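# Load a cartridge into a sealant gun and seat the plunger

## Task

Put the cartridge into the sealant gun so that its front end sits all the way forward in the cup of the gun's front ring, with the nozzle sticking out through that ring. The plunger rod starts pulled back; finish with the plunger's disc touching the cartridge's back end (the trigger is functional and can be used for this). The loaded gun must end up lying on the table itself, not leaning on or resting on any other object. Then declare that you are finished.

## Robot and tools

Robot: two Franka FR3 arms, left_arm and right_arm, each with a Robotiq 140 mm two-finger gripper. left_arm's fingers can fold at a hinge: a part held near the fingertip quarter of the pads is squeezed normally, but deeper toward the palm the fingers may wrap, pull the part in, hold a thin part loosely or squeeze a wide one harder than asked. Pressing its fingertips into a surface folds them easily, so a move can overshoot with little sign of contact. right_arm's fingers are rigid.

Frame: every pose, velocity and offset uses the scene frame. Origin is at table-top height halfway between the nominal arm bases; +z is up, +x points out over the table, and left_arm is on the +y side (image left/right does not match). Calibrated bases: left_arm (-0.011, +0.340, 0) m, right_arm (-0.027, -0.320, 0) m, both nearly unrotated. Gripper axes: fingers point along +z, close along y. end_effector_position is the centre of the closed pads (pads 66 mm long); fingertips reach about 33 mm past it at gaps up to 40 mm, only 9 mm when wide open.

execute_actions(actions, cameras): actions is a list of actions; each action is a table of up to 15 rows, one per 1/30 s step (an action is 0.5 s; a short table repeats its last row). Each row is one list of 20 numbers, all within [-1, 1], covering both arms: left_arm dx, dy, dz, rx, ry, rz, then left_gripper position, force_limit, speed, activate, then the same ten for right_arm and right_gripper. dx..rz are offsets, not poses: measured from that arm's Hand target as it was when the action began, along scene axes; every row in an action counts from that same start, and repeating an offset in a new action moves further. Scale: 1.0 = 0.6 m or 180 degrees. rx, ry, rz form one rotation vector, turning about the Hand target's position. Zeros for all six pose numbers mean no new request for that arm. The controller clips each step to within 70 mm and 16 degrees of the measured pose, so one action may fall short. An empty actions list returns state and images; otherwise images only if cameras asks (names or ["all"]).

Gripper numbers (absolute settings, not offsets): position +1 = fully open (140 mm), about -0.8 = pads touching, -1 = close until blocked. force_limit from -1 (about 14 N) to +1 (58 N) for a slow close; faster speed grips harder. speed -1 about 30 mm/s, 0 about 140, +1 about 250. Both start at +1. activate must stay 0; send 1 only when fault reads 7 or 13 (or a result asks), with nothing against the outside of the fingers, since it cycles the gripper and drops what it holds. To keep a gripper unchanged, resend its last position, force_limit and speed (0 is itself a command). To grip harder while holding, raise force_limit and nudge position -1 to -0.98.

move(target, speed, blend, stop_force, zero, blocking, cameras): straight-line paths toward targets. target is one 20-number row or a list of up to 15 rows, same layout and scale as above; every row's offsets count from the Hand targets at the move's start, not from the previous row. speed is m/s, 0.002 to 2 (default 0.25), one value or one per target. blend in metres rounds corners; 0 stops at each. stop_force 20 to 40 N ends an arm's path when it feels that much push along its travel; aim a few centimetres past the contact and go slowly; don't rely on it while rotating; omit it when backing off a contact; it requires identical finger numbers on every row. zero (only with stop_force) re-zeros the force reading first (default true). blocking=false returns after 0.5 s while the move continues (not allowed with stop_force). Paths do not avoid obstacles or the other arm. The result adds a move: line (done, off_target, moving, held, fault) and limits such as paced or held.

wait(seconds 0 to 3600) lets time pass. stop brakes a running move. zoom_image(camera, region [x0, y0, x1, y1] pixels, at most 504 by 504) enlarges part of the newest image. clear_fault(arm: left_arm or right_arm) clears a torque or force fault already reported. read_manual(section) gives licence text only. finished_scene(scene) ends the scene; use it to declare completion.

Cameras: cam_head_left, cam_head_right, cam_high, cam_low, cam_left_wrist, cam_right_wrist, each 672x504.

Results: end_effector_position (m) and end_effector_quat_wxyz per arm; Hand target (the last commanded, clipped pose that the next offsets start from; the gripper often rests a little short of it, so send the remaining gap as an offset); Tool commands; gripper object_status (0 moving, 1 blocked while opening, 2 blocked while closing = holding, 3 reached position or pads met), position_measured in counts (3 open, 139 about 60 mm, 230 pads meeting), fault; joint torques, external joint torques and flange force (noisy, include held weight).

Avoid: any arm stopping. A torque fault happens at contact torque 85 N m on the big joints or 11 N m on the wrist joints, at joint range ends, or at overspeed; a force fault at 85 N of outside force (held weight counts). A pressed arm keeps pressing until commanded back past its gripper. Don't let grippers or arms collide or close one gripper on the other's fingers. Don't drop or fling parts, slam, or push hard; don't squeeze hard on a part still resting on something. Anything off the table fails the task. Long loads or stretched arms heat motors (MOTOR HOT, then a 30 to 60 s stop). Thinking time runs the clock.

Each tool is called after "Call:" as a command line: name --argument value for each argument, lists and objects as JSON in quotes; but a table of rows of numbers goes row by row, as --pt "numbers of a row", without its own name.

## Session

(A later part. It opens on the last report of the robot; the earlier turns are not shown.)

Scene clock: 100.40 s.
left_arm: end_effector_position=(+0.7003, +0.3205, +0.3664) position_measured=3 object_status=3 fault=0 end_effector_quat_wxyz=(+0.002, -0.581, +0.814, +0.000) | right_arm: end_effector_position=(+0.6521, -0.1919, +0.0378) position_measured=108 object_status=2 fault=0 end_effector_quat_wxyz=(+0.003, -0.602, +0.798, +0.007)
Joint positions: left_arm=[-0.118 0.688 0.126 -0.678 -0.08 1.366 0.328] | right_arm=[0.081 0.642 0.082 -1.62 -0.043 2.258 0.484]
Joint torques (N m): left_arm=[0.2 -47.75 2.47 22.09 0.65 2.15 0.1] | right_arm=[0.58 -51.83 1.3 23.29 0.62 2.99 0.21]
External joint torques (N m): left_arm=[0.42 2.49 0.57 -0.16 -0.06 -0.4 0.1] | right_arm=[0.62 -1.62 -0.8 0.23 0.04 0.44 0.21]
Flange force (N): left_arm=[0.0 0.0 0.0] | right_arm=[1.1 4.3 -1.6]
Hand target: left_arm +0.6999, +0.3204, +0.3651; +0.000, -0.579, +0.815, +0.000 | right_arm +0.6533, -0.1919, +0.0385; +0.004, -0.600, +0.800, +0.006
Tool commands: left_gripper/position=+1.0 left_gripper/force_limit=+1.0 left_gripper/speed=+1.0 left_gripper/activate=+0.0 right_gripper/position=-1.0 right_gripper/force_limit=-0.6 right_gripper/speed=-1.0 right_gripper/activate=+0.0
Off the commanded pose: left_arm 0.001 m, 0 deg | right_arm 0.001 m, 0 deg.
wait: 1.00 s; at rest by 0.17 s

Call:
execute_actions --actions '[]' --cameras '["cam_left_wrist","cam_low","cam_high"]'

Call:
zoom_image --camera "cam_left_wrist" --region '[200, 0, 340, 110]'

Call:
zoom_image --camera "cam_low" --region '[230, 250, 350, 310]'

Scene clock: 101.10 s.
left_arm: end_effector_position=(+0.7003, +0.3205, +0.3664) position_measured=3 object_status=3 fault=0 end_effector_quat_wxyz=(+0.002, -0.581, +0.814, +0.000) | right_arm: end_effector_position=(+0.6521, -0.1919, +0.0378) position_measured=108 object_status=2 fault=0 end_effector_quat_wxyz=(+0.003, -0.602, +0.798, +0.007)
Joint positions: left_arm=[-0.118 0.688 0.126 -0.678 -0.08 1.366 0.328] | right_arm=[0.081 0.642 0.082 -1.62 -0.043 2.258 0.484]
Joint velocities: within noise
Joint torques (N m): left_arm=[0.22 -47.75 2.51 22.05 0.65 2.13 0.09] | right_arm=[0.56 -51.82 1.29 23.27 0.61 2.99 0.21]
External joint torques (N m): left_arm=[0.2 2.57 0.5 -0.23 -0.08 -0.43 0.09] | right_arm=[0.77 -1.88 -0.68 0.37 0.03 0.46 0.21]
Flange force (N): left_arm=[0.0 0.0 0.0] | right_arm=[1.0 4.5 -2.0]
Hand target: left_arm +0.6999, +0.3204, +0.3651; +0.000, -0.579, +0.815, +0.000 | right_arm +0.6533, -0.1919, +0.0385; +0.004, -0.600, +0.800, +0.006
Tool commands: left_gripper/position=+1.0 left_gripper/force_limit=+1.0 left_gripper/speed=+1.0 left_gripper/activate=+0.0 right_gripper/position=-1.0 right_gripper/force_limit=-0.6 right_gripper/speed=-1.0 right_gripper/activate=+0.0
Off the commanded pose: left_arm 0.001 m, 0 deg | right_arm 0.001 m, 0 deg.
camera_calibration:
cam_left_wrist: T_world_to_cam=[[-0.94887, 0.31511, -0.0189, 0.58475], [0.28757, 0.88753, 0.35999, -0.61922], [0.13021, 0.33614, -0.93277, 0.28569]] pos_world=[0.69572, 0.26929, 0.50044]
Images, in order (width x height): cam_high 672x504, cam_low 672x504, cam_left_wrist 672x504.

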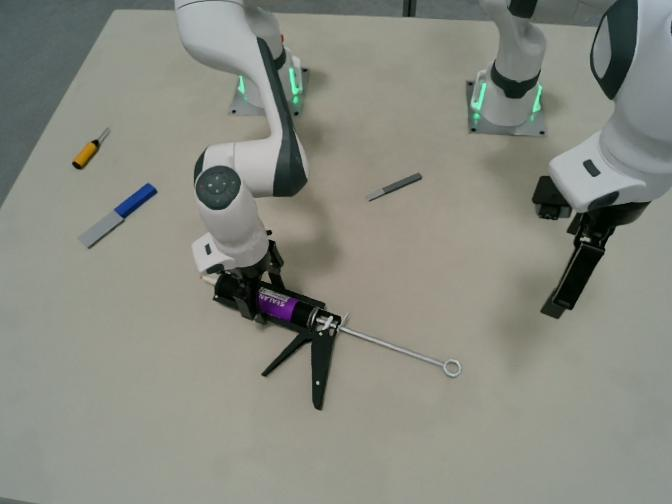

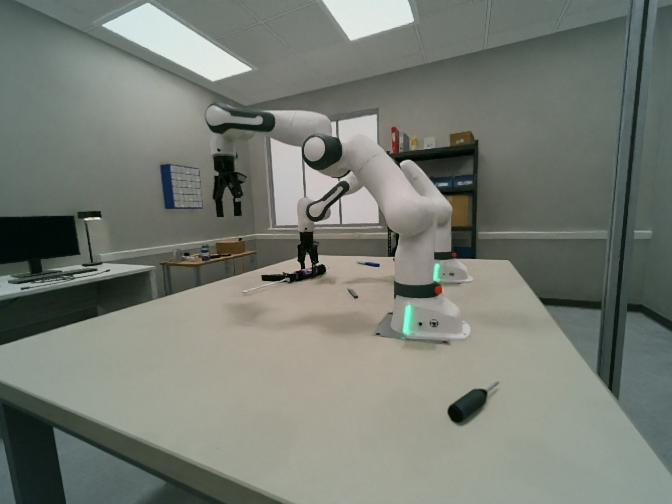

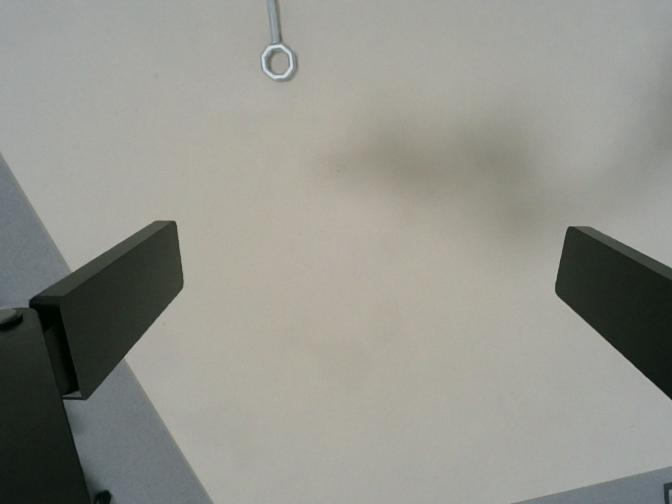

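Scaled by 3.600 from the camera's image (finer frame: 960x720).

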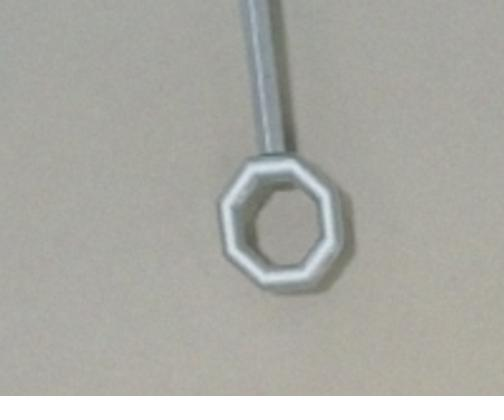

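Scaled by 4.200 from the camera's image (finer frame: 960x720).

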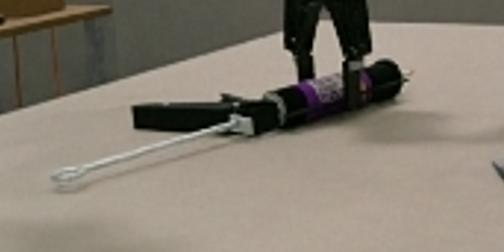

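Call:
move --target '[0.1152,-0.084,-0.4418,0,0,0.022,-1,-1,1,0,0,0,0,0,0,0,-1,-0.6,-1,0]' --cameras '["cam_left_wrist"]'

Call:
move --target '[0,0,-0.16,0,0,0,-1,-1,1,0,0,0,0,0,0,0,-1,-0.6,-1,0]' --speed 0.025 --stop_force 20 --cameras '["cam_left_wrist"]'

Scene clock: 104.37 s.
left_arm: end_effector_position=(+0.7685, +0.2709, +0.1009) position_measured=237 object_status=3 fault=0 end_effector_quat_wxyz=(+0.000, -0.603, +0.798, +0.001) | right_arm: end_effector_position=(+0.6521, -0.1919, +0.0378) position_measured=108 object_status=2 fault=0 end_effector_quat_wxyz=(+0.003, -0.602, +0.798, +0.007)
Joint positions: left_arm=[-0.188 0.944 0.123 -0.925 -0.101 1.863 0.223] | right_arm=[0.081 0.642 0.082 -1.62 -0.043 2.258 0.484]
Joint velocities: left_arm=[-0.002 0.001 -0.002 -0.001 0 0 -0.006] | right_arm=[within noise]
Joint torques (N m): left_arm=[-0.24 -54.07 3.82 24.89 0.48 2.62 -0.43] | right_arm=[0.54 -51.87 1.25 23.25 0.62 3.01 0.21]
External joint torques (N m): left_arm=[-0.14 3.72 0.83 -0.02 -0.24 0.03 -0.43] | right_arm=[0.56 -1.85 -0.85 0.29 0.04 0.47 0.21]
Flange force (N): left_arm=[0.0 0.0 0.0] | right_arm=[1.4 4.7 -2.0]
Hand target: left_arm +0.7690, +0.2700, +0.1000; +0.000, -0.607, +0.795, +0.000 | right_arm +0.6533, -0.1919, +0.0385; +0.004, -0.600, +0.800, +0.006
Off the commanded pose: left_arm 0.001 m, 1 deg | right_arm 0.001 m, 0 deg.
move: done
cam_left_wrist: T_world_to_cam=[[-0.96473, 0.26283, -0.01481, 0.68605], [0.24008, 0.90151, 0.36005, -0.4666], [0.10798, 0.3438, -0.93281, 0.06097]] pos_world=[0.76729, 0.21937, 0.23503]

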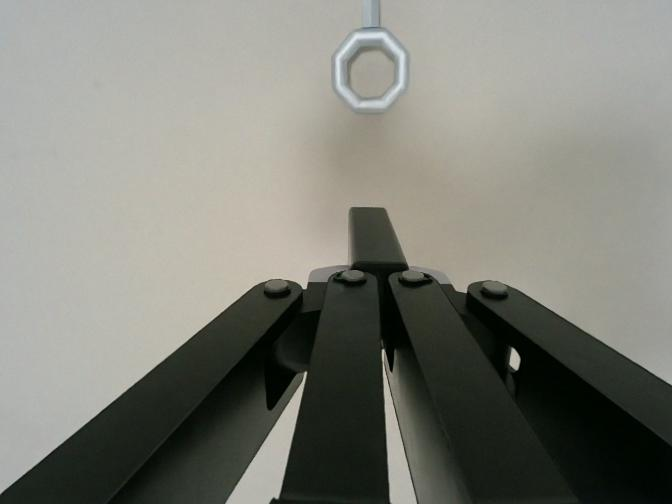

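stop_force needs force readings from the last 0.2 s for each arm that does not count as still, and left_arm is near a pose where its force cannot be read; nothing of the call was run

Call:
move --target '[-0.0072,0.002,-0.1,0,0,0,-1,-1,1,0,0,0,0,0,0,0,-1,-0.6,-1,0]' --speed 0.08 --cameras '["cam_left_wrist","cam_low"]'

Call:
zoom_image --camera "cam_low" --region '[210, 240, 330, 310]'

Scene clock: 106.67 s.
left_arm: end_effector_position=(+0.7649, +0.2730, +0.0419) position_measured=237 object_status=3 fault=0 end_effector_quat_wxyz=(+0.001, -0.606, +0.795, +0.001) | right_arm: end_effector_position=(+0.6521, -0.1919, +0.0378) position_measured=108 object_status=2 fault=0 end_effector_quat_wxyz=(+0.003, -0.602, +0.798, +0.007)
Joint positions: left_arm=[-0.188 0.973 0.116 -1.025 -0.101 1.993 0.221] | right_arm=[0.081 0.642 0.082 -1.62 -0.043 2.258 0.484]
Joint velocities: left_arm=[0.001 0 0.001 -0.001 0 0.004 0.001] | right_arm=[within noise]
Joint torques (N m): left_arm=[-0.23 -54.14 3.55 23.66 0.6 2.58 -0.16] | right_arm=[0.55 -51.84 1.22 23.31 0.62 3 0.19]
External joint torques (N m): left_arm=[-0.32 3.37 0.35 -0.77 -0.09 0.03 -0.16] | right_arm=[0.82 -1.97 -0.69 0.45 0.04 0.47 0.19]
Flange force (N): left_arm=[0.0 0.0 0.0] | right_arm=[0.9 4.4 -2.2]
Hand target: left_arm +0.7647, +0.2712, +0.0400; +0.000, -0.607, +0.795, +0.000 | right_arm +0.6533, -0.1919, +0.0385; +0.004, -0.600, +0.800, +0.006
Off the commanded pose: left_arm 0.003 m, 0 deg | right_arm 0.001 m, 0 deg.
move: done
cam_left_wrist: T_world_to_cam=[[-0.96661, 0.25575, -0.01592, 0.68452], [0.233, 0.90309, 0.36074, -0.44148], [0.10664, 0.34498, -0.93253, 0.0062]] pos_world=[0.76387, 0.22149, 0.17594]
Images, in order (width x height): cam_low 672x504, cam_left_wrist 672x504.

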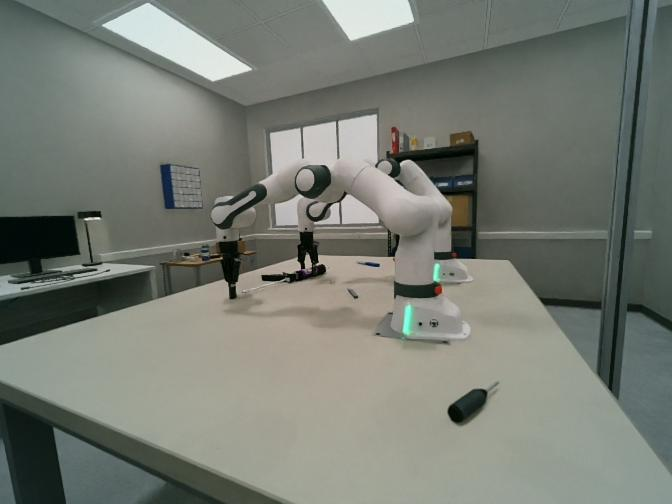

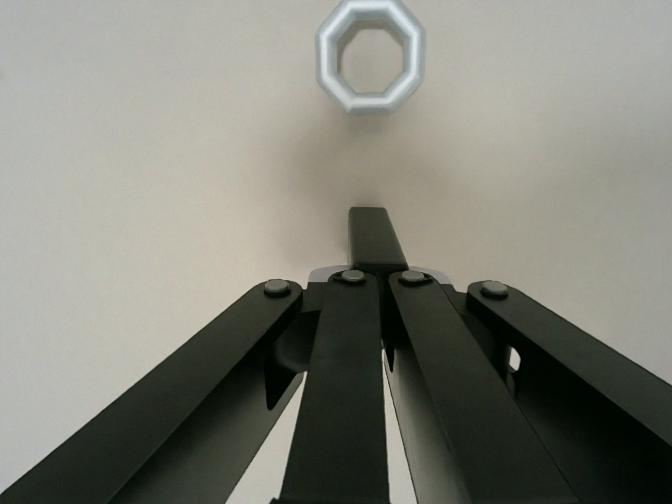

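Scaled by 4.200 from the camera's image (finer frame: 960x720).

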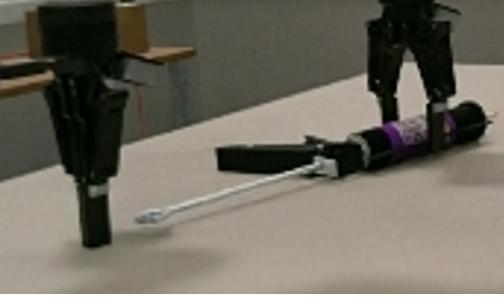

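Call:
move --target '[-0.0118,-0.0443,0,0,0,0,-1,-1,1,0,0,0,0,0,0,0,-1,-0.6,-1,0]' --speed 0.04 --cameras '["cam_left_wrist","cam_high","cam_head_left"]'

Call:
zoom_image --camera "cam_high" --region '[280, 270, 500, 410]'

Scene clock: 109.30 s.
left_arm: end_effector_position=(+0.7581, +0.2470, +0.0410) position_measured=237 object_status=3 fault=0 end_effector_quat_wxyz=(+0.001, -0.604, +0.797, +0.001) | right_arm: end_effector_position=(+0.6521, -0.1919, +0.0378) position_measured=108 object_status=2 fault=0 end_effector_quat_wxyz=(+0.003, -0.602, +0.798, +0.007)
Joint positions: left_arm=[-0.224 0.953 0.116 -1.065 -0.101 2.012 0.195] | right_arm=[0.081 0.642 0.082 -1.62 -0.043 2.258 0.484]
Joint velocities: left_arm=[-0.001 -0.002 0 0 0.001 -0.001 -0.007] | right_arm=[within noise]
Joint torques (N m): left_arm=[-1.1 -53.6 3.59 22.76 0.46 2.65 -0.42] | right_arm=[0.59 -51.84 1.26 23.2 0.62 2.99 0.2]
External joint torques (N m): left_arm=[-0.87 3.49 0.56 -1.58 -0.2 0.09 -0.42] | right_arm=[0.59 -2.04 -0.87 0.38 0.04 0.47 0.2]
Flange force (N): left_arm=[1.1 -2.7 5.0] | right_arm=[1.4 4.8 -2.2]
Hand target: left_arm +0.7576, +0.2446, +0.0400; +0.000, -0.607, +0.795, +0.000 | right_arm +0.6533, -0.1919, +0.0385; +0.004, -0.600, +0.800, +0.006
Off the commanded pose: left_arm 0.003 m, 0 deg | right_arm 0.001 m, 0 deg.
move: done
cam_left_wrist: T_world_to_cam=[[-0.96508, 0.26146, -0.01602, 0.68205], [0.23836, 0.90187, 0.36029, -0.41974], [0.10865, 0.34389, -0.9327, 0.01381]] pos_world=[0.75678, 0.19547, 0.17504]
Images, in order (width x height): cam_head_left 672x504, cam_high 672x504, cam_left_wrist 672x504.

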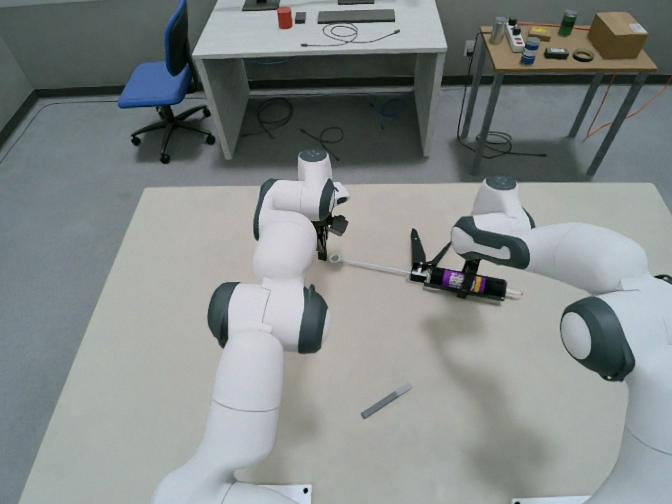

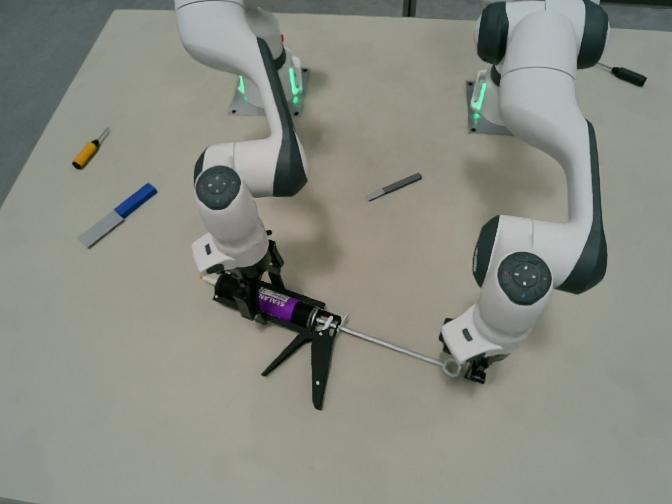

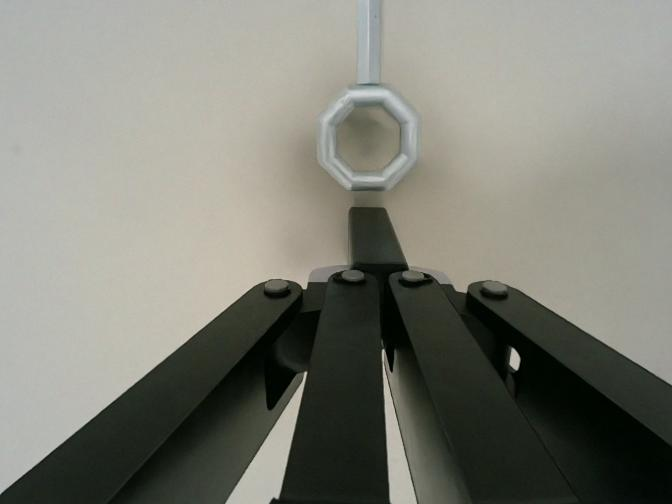

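Scaled by 2.291 from the camera's image (finer frame: 960x720).

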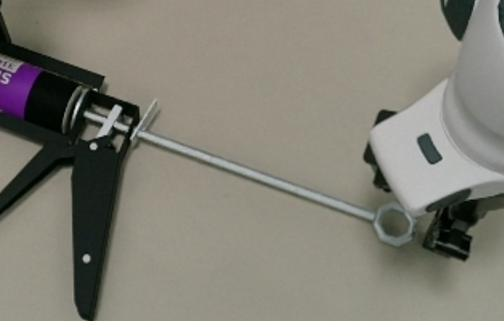

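Call:
move --target '[-0.0128,-0.0483,0,0,0,0,-1,-1,1,0,0,0,0,0,0,0,-1,-0.6,-1,0]' --speed 0.02 --stop_force 20 --cameras '["cam_left_wrist","cam_right_wrist","cam_high"]'

Call:
zoom_image --camera "cam_high" --region '[200, 250, 360, 350]'

Scene clock: 112.60 s.
left_arm: end_effector_position=(+0.7542, +0.2323, +0.0410) position_measured=237 object_status=3 fault=0 end_effector_quat_wxyz=(+0.006, -0.611, +0.792, +0.003) | right_arm: end_effector_position=(+0.6524, -0.1978, +0.0379) position_measured=108 object_status=2 fault=0 end_effector_quat_wxyz=(+0.001, -0.602, +0.798, +0.006)
Joint positions: left_arm=[-0.255 0.935 0.125 -1.098 -0.098 2.033 0.154] | right_arm=[0.081 0.641 0.074 -1.621 -0.043 2.256 0.477]
Joint torques (N m): left_arm=[-7.07 -53.95 -1.73 22.82 -1.25 1.79 -0.28] | right_arm=[2.55 -51.26 3.44 23.8 1.81 3.76 0.55]
External joint torques (N m): left_arm=[-7.02 3.08 -5.08 -1.59 -1.93 -0.8 -0.27] | right_arm=[2.87 -1.26 1.73 0.84 1.23 1.23 0.55]
Flange force (N): left_arm=[9.2 -1.7 3.5] | right_arm=[-3.4 3.6 0.0]
Hand target: left_arm +0.7499, +0.2157, +0.0400; +0.000, -0.607, +0.795, +0.000 | right_arm +0.6533, -0.1919, +0.0385; +0.004, -0.600, +0.800, +0.006
Off the commanded pose: left_arm 0.017 m, 1 deg | right_arm 0.006 m, 0 deg.
move: off_target (left_arm)
cam_left_wrist: T_world_to_cam=[[-0.96933, 0.24495, -0.01999, 0.68933], [0.22046, 0.90261, 0.36971, -0.39266], [0.1086, 0.35397, -0.92893, 0.01682]] pos_world=[0.75293, 0.17962, 0.17458]
cam_right_wrist: T_world_to_cam=[[-0.96467, 0.26297, 0.01603, 0.69162], [0.25318, 0.90848, 0.33252, 0.01212], [0.07288, 0.32483, -0.94296, 0.18919]] pos_world=[0.65033, -0.25434, 0.16328]
Images, in order (width x height): cam_high 672x504, cam_left_wrist 672x504, cam_right_wrist 672x504.

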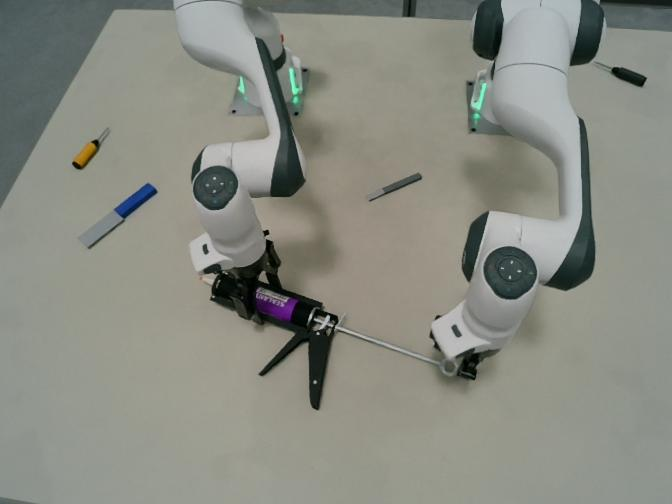

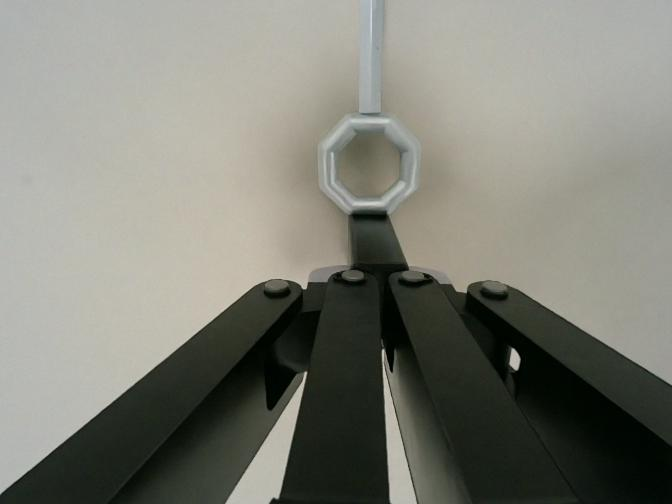

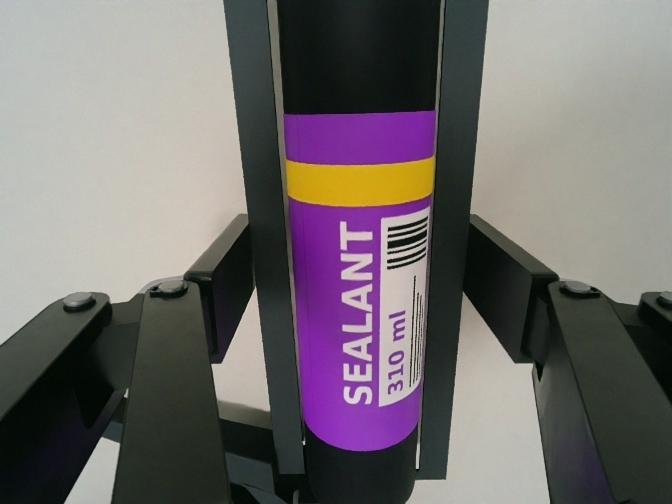

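Scaled by 3.150 from the camera's image (finer frame: 960x720).

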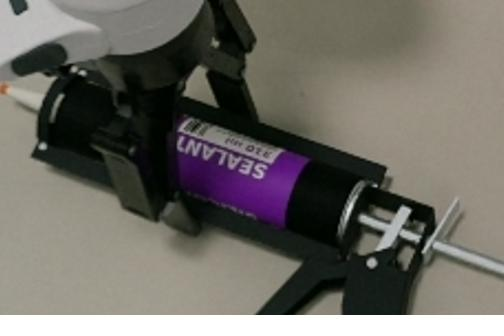

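Call:
move --target '[-0.0128,-0.0483,0,0,0,0,-1,-1,1,0,0.0035,0.0127,0,0,0,0,-1,-0.6,-1,0]' --speed 0.02 --stop_force 32 --zero false --cameras '["cam_left_wrist","cam_right_wrist","cam_high"]'

Call:
zoom_image --camera "cam_high" --region '[200, 250, 360, 350]'

Scene clock: 116.63 s.
left_arm: end_effector_position=(+0.7502, +0.2189, +0.0411) position_measured=237 object_status=3 fault=0 end_effector_quat_wxyz=(+0.013, -0.615, +0.789, +0.008) | right_arm: end_effector_position=(+0.6525, -0.2030, +0.0379) position_measured=108 object_status=2 fault=0 end_effector_quat_wxyz=(-0.006, -0.603, +0.798, +0.003)
Joint positions: left_arm=[-0.277 0.923 0.119 -1.121 -0.073 2.046 0.109] | right_arm=[0.089 0.646 0.06 -1.609 -0.046 2.24 0.473]
Joint velocities: left_arm=[0.003 0.002 -0.002 -0.002 0.004 0 -0.002] | right_arm=[within noise]
Joint torques (N m): left_arm=[-12.14 -54.3 -8.72 23.03 -3.35 1.36 -0.33] | right_arm=[6.8 -50.87 7.96 26.37 3.62 5.02 1.06]
External joint torques (N m): left_arm=[-12.32 2.16 -12.1 -1.18 -4.05 -1.22 -0.33] | right_arm=[6.8 -0.74 6.27 3.42 3.04 2.51 1.06]
Flange force (N): left_arm=[16.5 -1.4 1.7] | right_arm=[-14.6 -4.8 2.0]
Hand target: left_arm +0.7422, +0.1867, +0.0400; +0.000, -0.607, +0.795, +0.000 | right_arm +0.6554, -0.1842, +0.0385; +0.004, -0.600, +0.800, +0.006
Off the commanded pose: left_arm 0.033 m, 2 deg | right_arm 0.019 m, 1 deg.
move: off_target (left_arm, right_arm)
cam_left_wrist: T_world_to_cam=[[-0.97161, 0.23567, -0.02082, 0.69245], [0.20962, 0.89833, 0.38609, -0.37119], [0.1097, 0.37077, -0.92222, 0.01736]] pos_world=[0.74869, 0.16382, 0.17374]
cam_right_wrist: T_world_to_cam=[[-0.96511, 0.26102, 0.02073, 0.69282], [0.25376, 0.91285, 0.31988, 0.01782], [0.06457, 0.31398, -0.94723, 0.19431]] pos_world=[0.65158, -0.25812, 0.164]
Images, in order (width x height): cam_high 672x504, cam_left_wrist 672x504, cam_right_wrist 672x504.

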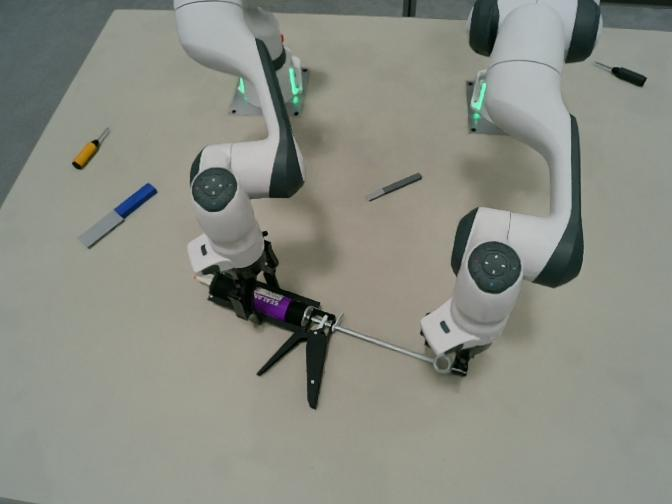

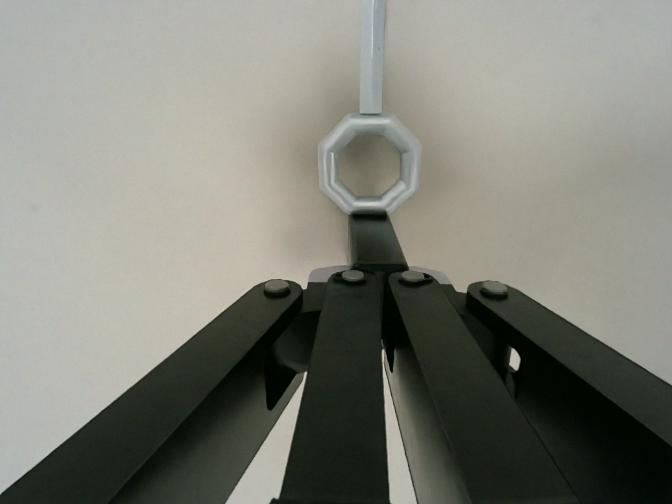

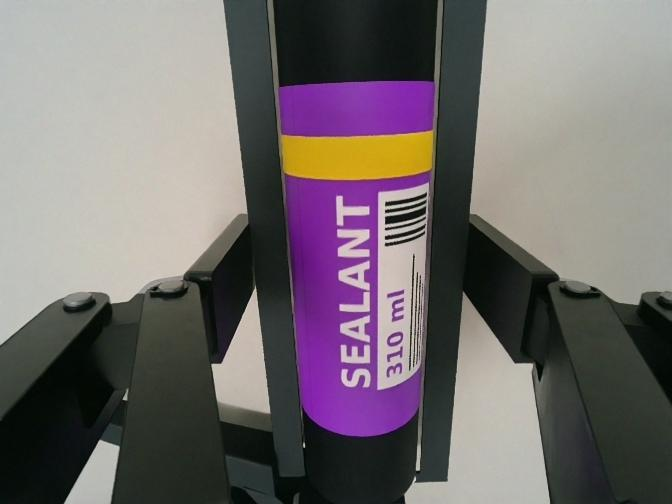

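Scaled by 3.150 from the camera's image (finer frame: 960x720).

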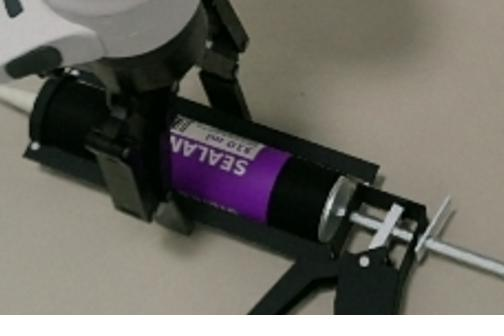

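Call:
zoom_image --camera "cam_high" --region '[185, 260, 265, 320]'

Call:
zoom_image --camera "cam_high" --region '[280, 290, 350, 345]'

Scaled by 6.300 from the camera's image (finer frame: 960x720).

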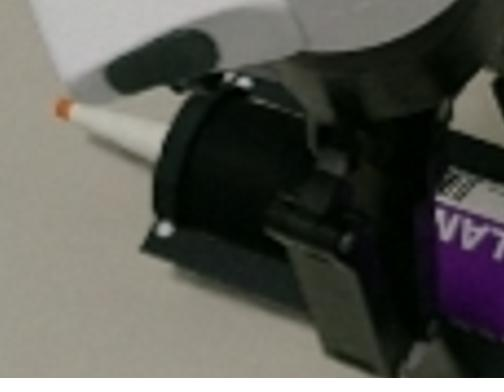

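Scaled by 7.200 from the camera's image (finer frame: 960x720).

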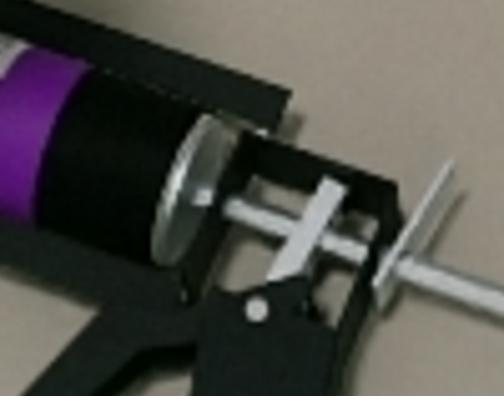

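Call:
move --target '[-0.0128,-0.0403,0,0,0,0,-1,-1,1,0,0.005,0.018,0,0,0,0,-1,-0.6,-1,0]' --speed 0.02 --stop_force 35 --zero false --cameras '["cam_left_wrist","cam_right_wrist","cam_high","cam_head_right"]'

Call:
zoom_image --camera "cam_high" --region '[185, 260, 265, 320]'

Call:
zoom_image --camera "cam_high" --region '[280, 290, 350, 345]'

Call:
zoom_image --camera "cam_head_right" --region '[400, 220, 540, 330]'

Scene clock: 120.47 s.
left_arm: end_effector_position=(+0.7468, +0.2142, +0.0413) position_measured=237 object_status=3 fault=0 end_effector_quat_wxyz=(+0.020, -0.620, +0.785, +0.013) | right_arm: end_effector_position=(+0.6541, -0.2078, +0.0379) position_measured=108 object_status=2 fault=0 end_effector_quat_wxyz=(-0.014, -0.604, +0.797, +0.000)
Joint positions: left_arm=[-0.275 0.907 0.093 -1.146 -0.028 2.058 0.063] | right_arm=[0.098 0.657 0.047 -1.587 -0.051 2.218 0.471]
Joint velocities: left_arm=[0.002 -0.001 -0.002 0 0.003 0 -0.005] | right_arm=[within noise]
Joint torques (N m): left_arm=[-19.23 -54.42 -15.85 23.14 -5.89 1.1 -0.22] | right_arm=[11.93 -50.21 13.49 27.46 5.9 6.4 1.68]
External joint torques (N m): left_arm=[-19.33 1.97 -18.65 -1.15 -6.6 -1.48 -0.22] | right_arm=[11.99 0.21 12.09 4.46 5.32 3.93 1.68]
Flange force (N): left_arm=[25.6 -1.3 0.2] | right_arm=[-24.7 -6.5 4.8]
Hand target: left_arm +0.7345, +0.1625, +0.0400; +0.000, -0.607, +0.795, +0.000 | right_arm +0.6584, -0.1734, +0.0385; +0.004, -0.600, +0.800, +0.006
Off the commanded pose: left_arm 0.053 m, 3 deg | right_arm 0.035 m, 2 deg.
move: off_target (left_arm, right_arm)
cam_left_wrist: T_world_to_cam=[[-0.97457, 0.22308, -0.02136, 0.6952], [0.19584, 0.89414, 0.40268, -0.35585], [0.10893, 0.38825, -0.91509, 0.01612]] pos_world=[0.74545, 0.15684, 0.1729]
cam_right_wrist: T_world_to_cam=[[-0.96562, 0.2587, 0.02545, 0.69519], [0.25394, 0.91784, 0.30509, 0.02322], [0.05557, 0.30106, -0.95198, 0.19915]] pos_world=[0.65433, -0.26111, 0.16482]
Images, in order (width x height): cam_head_right 672x504, cam_high 672x504, cam_left_wrist 672x504, cam_right_wrist 672x504.

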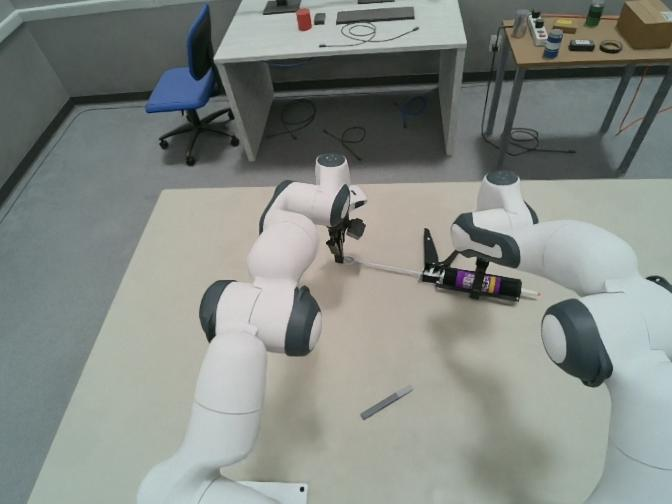

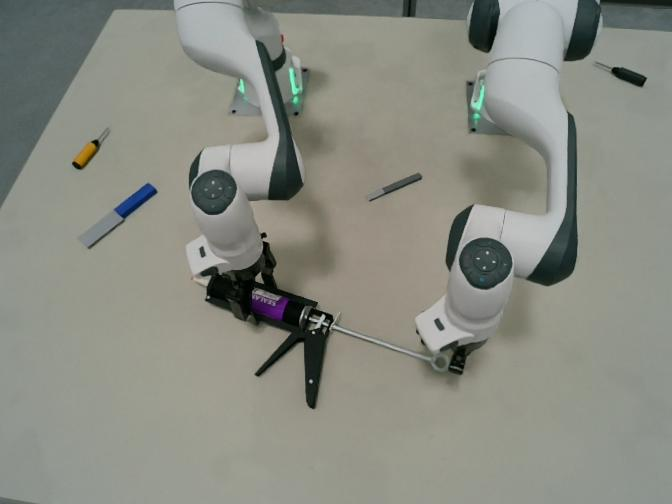

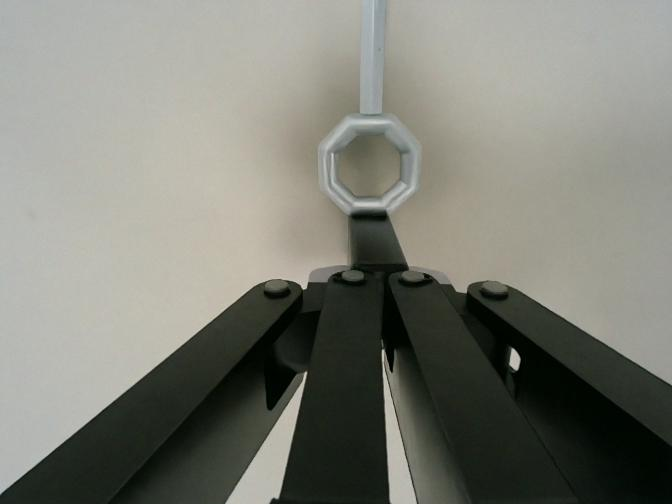

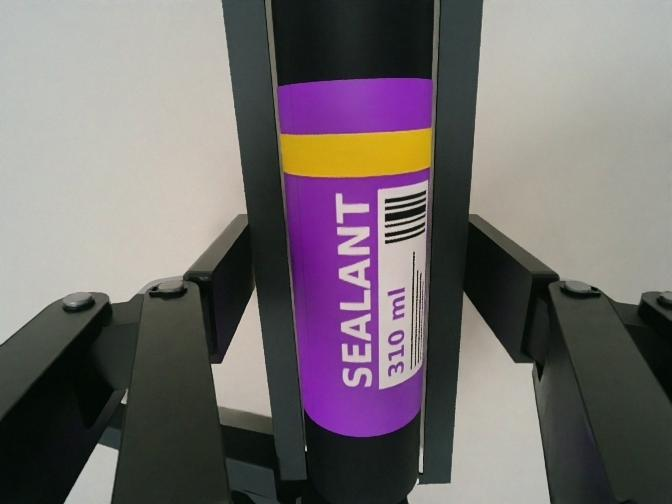

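Scaled by 6.300 from the camera's image (finer frame: 960x720).

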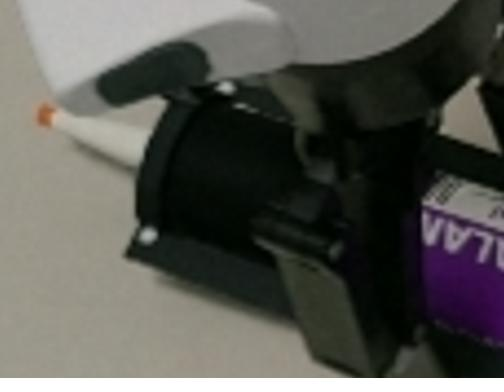

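Scaled by 7.200 from the camera's image (finer frame: 960x720).

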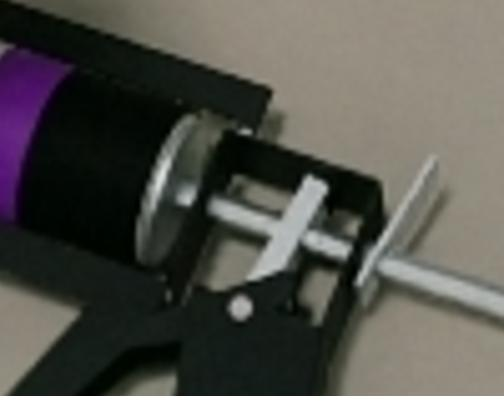

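Scaled by 3.600 from the camera's image (finer frame: 960x720).

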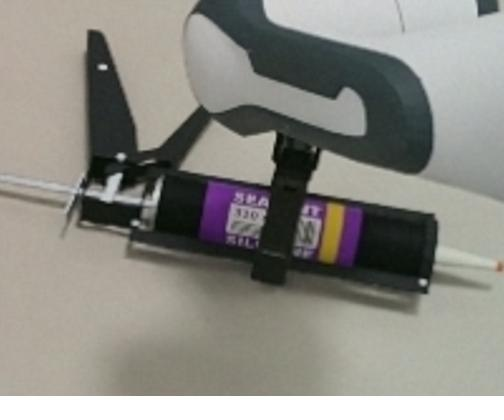

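Call:
move --target '[0.0375,0.151,0,0,0,0,-1,-1,1,0,-0.0072,-0.05,0,0,0,0,-1,-0.6,-1,0]' --speed 0.06 --cameras '["cam_right_wrist","cam_high"]'

Call:
zoom_image --camera "cam_high" --region '[280, 290, 350, 345]'

Scene clock: 123.40 s.
left_arm: end_effector_position=(+0.7579, +0.2530, +0.0414) position_measured=237 object_status=3 fault=0 end_effector_quat_wxyz=(+0.001, -0.611, +0.792, -0.002) | right_arm: end_effector_position=(+0.6528, -0.2003, +0.0378) position_measured=108 object_status=2 fault=0 end_effector_quat_wxyz=(+0.003, -0.601, +0.799, +0.007)
Joint positions: left_arm=[-0.163 0.939 0.028 -1.084 -0.027 2.026 0.157] | right_arm=[0.088 0.638 0.06 -1.626 -0.028 2.261 0.467]
Joint velocities: left_arm=[0 0.001 0 0 0 -0.002 0.006] | right_arm=[within noise]
Joint torques (N m): left_arm=[-0.24 -53.77 1.66 24.69 0.65 2.07 0.21] | right_arm=[-1.77 -52.07 0.21 22.75 0.54 2.74 -0.12]
External joint torques (N m): left_arm=[-0.28 3.15 0.35 0.31 -0.02 -0.49 0.21] | right_arm=[-1.83 -2.24 -1.53 -0.14 -0.04 0.21 -0.12]
Flange force (N): left_arm=[-3.0 -20.7 3.1] | right_arm=[6.0 6.0 -3.1]
Hand target: left_arm +0.7570, +0.2531, +0.0400; +0.000, -0.607, +0.795, +0.000 | right_arm +0.6541, -0.2034, +0.0385; +0.004, -0.600, +0.800, +0.006
Off the commanded pose: left_arm 0.002 m, 1 deg | right_arm 0.003 m, 0 deg.
move: done
cam_right_wrist: T_world_to_cam=[[-0.96365, 0.26672, 0.01545, 0.69271], [0.25619, 0.90612, 0.33661, 0.01169], [0.07577, 0.32833, -0.94152, 0.18875]] pos_world=[0.65023, -0.25732, 0.16307]
Images, in order (width x height): cam_high 672x504, cam_right_wrist 672x504.

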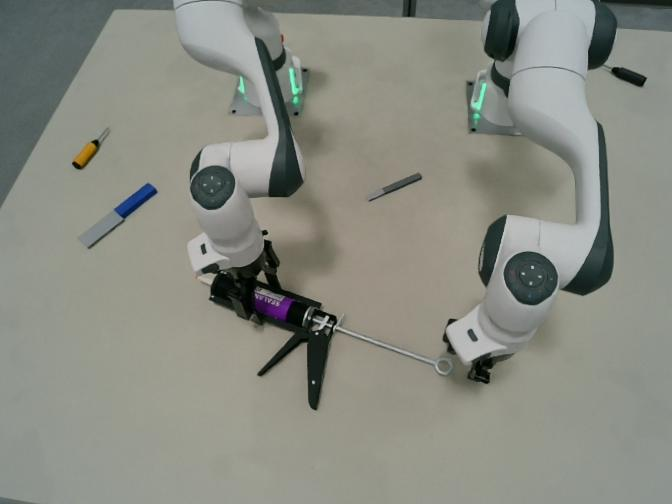

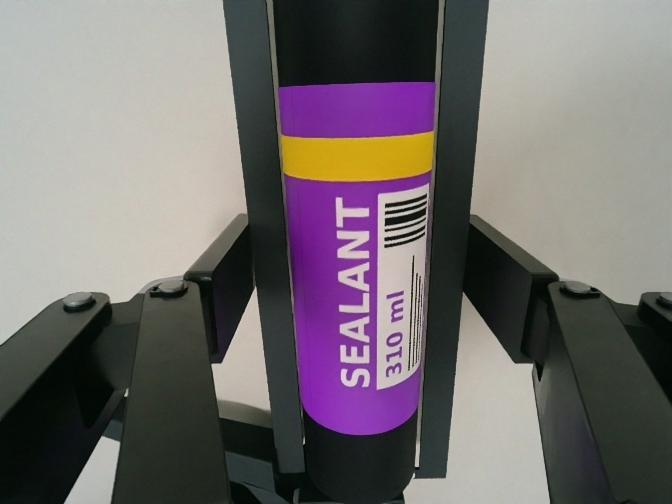

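Scaled by 7.200 from the camera's image (finer frame: 960x720).

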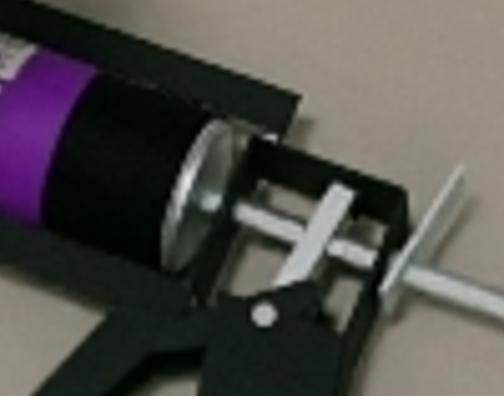

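Call:
move --pt "0 0 0 0 0 0 -1 -1 1 0 0 0 0.0001 0 0 0 0.4 0 -1 0" --pt "0.02 0.07 0.1 0 0 0 -1 -1 1 0 0 0 0.25 0 0 0 0.4 0 -1 0" --speed 0.12 --cameras '["all"]'

Call:
zoom_image --camera "cam_high" --region '[180, 250, 350, 350]'

Call:
zoom_image --camera "cam_head_right" --region '[400, 220, 540, 330]'

Scene clock: 126.87 s.
left_arm: end_effector_position=(+0.7698, +0.2935, +0.1013) position_measured=237 object_status=3 fault=0 end_effector_quat_wxyz=(+0.000, -0.610, +0.793, -0.003) | right_arm: end_effector_position=(+0.6557, -0.2039, +0.1894) position_measured=78 object_status=3 fault=0 end_effector_quat_wxyz=(+0.006, -0.599, +0.801, +0.003)
Joint positions: left_arm=[-0.107 0.929 0.028 -0.947 -0.027 1.879 0.212] | right_arm=[0.077 0.467 0.069 -1.498 -0.022 1.971 0.466]
Joint velocities: left_arm=[0.001 0.001 0.001 0 0.001 -0.002 0.005] | right_arm=[0 0.001 0 -0.001 0 -0.004 -0.002]
Joint torques (N m): left_arm=[-0.29 -54.06 1.96 25.13 0.66 2.06 0.12] | right_arm=[-0.35 -49.28 1.36 25.54 1.18 2.4 -0.14]
External joint torques (N m): left_arm=[-0.39 3.17 0.69 0.36 -0.04 -0.5 0.12] | right_arm=[-0.32 -2.2 0.01 0.96 0.47 -0.14 -0.14]
Flange force (N): left_arm=[0.0 0.0 0.0] | right_arm=[1.6 1.8 -3.3]
Hand target: left_arm +0.7690, +0.2951, +0.1000; +0.000, -0.607, +0.795, +0.000 | right_arm +0.6541, -0.2034, +0.1885; +0.004, -0.600, +0.800, +0.006
Off the commanded pose: left_arm 0.002 m, 0 deg | right_arm 0.002 m, 0 deg.
move: done
cam_left_wrist: T_world_to_cam=[[-0.96874, 0.24722, -0.02049, 0.68961], [0.2241, 0.90758, 0.35506, -0.47639], [0.10638, 0.33937, -0.93462, 0.05612]] pos_world=[0.76884, 0.24283, 0.23573]
cam_right_wrist: T_world_to_cam=[[-0.96237, 0.27165, 0.00618, 0.69605], [0.25773, 0.90536, 0.33748, -0.03809], [0.08608, 0.32637, -0.94131, 0.32523]] pos_world=[0.65168, -0.26075, 0.3147]

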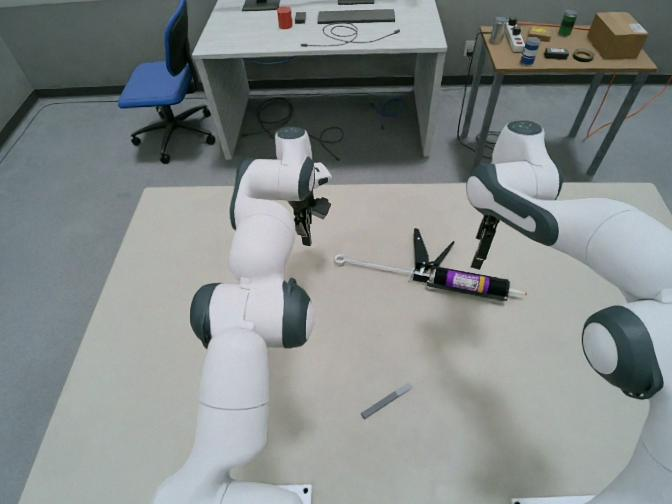

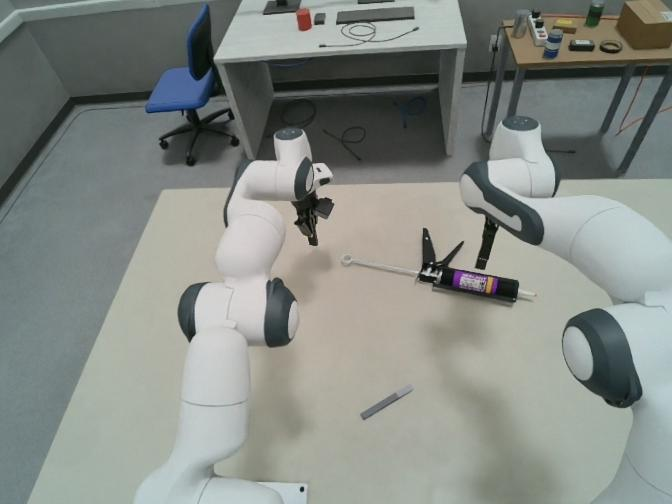

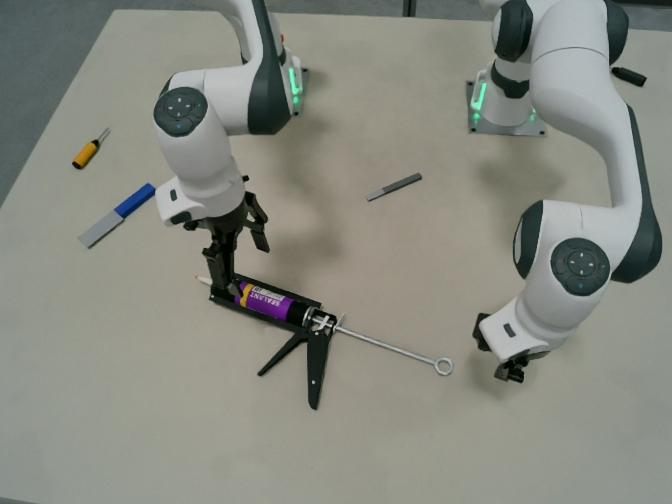

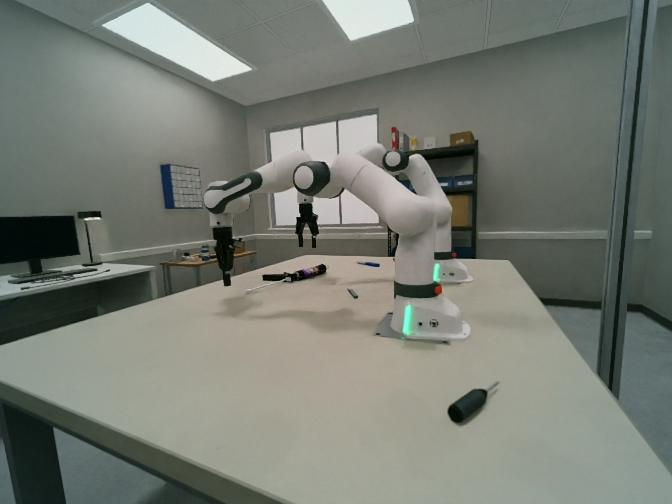

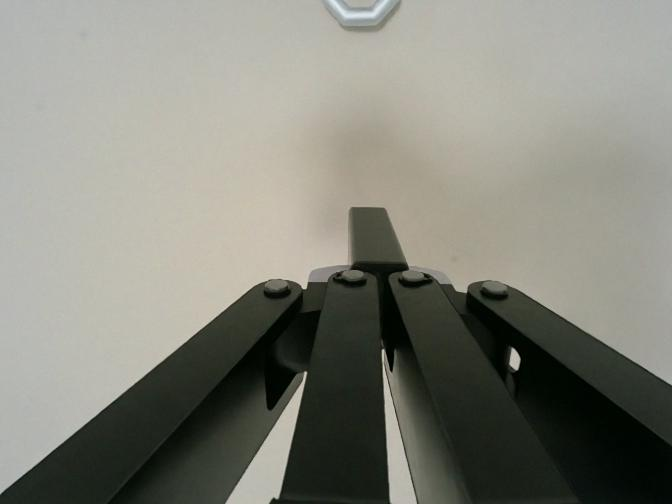

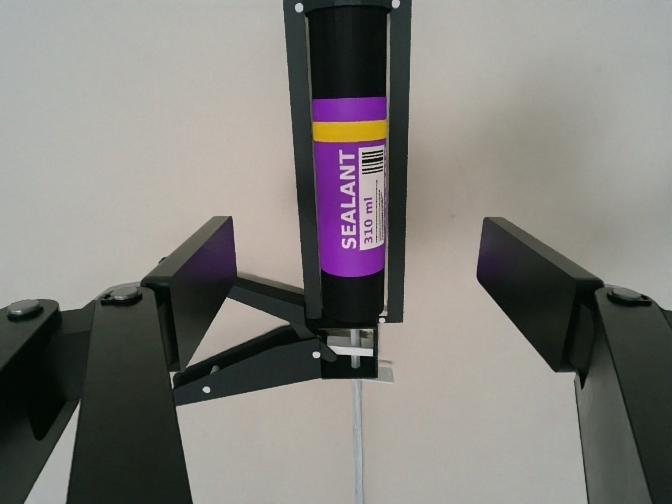

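Scaled by 2.965 from the camera's image (finer frame: 960x720).

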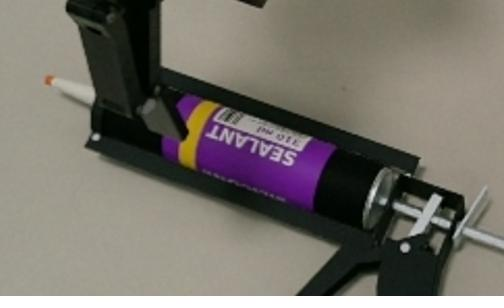

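Scaled by 3.600 from the camera's image (finer frame: 960x720).

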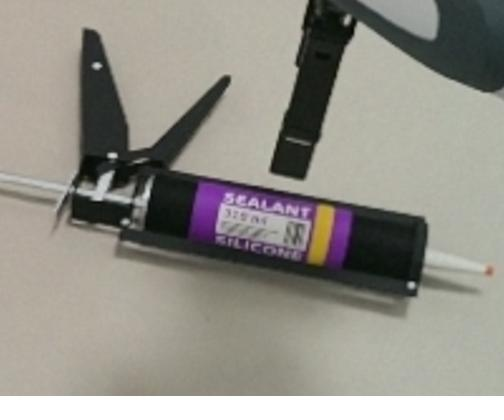

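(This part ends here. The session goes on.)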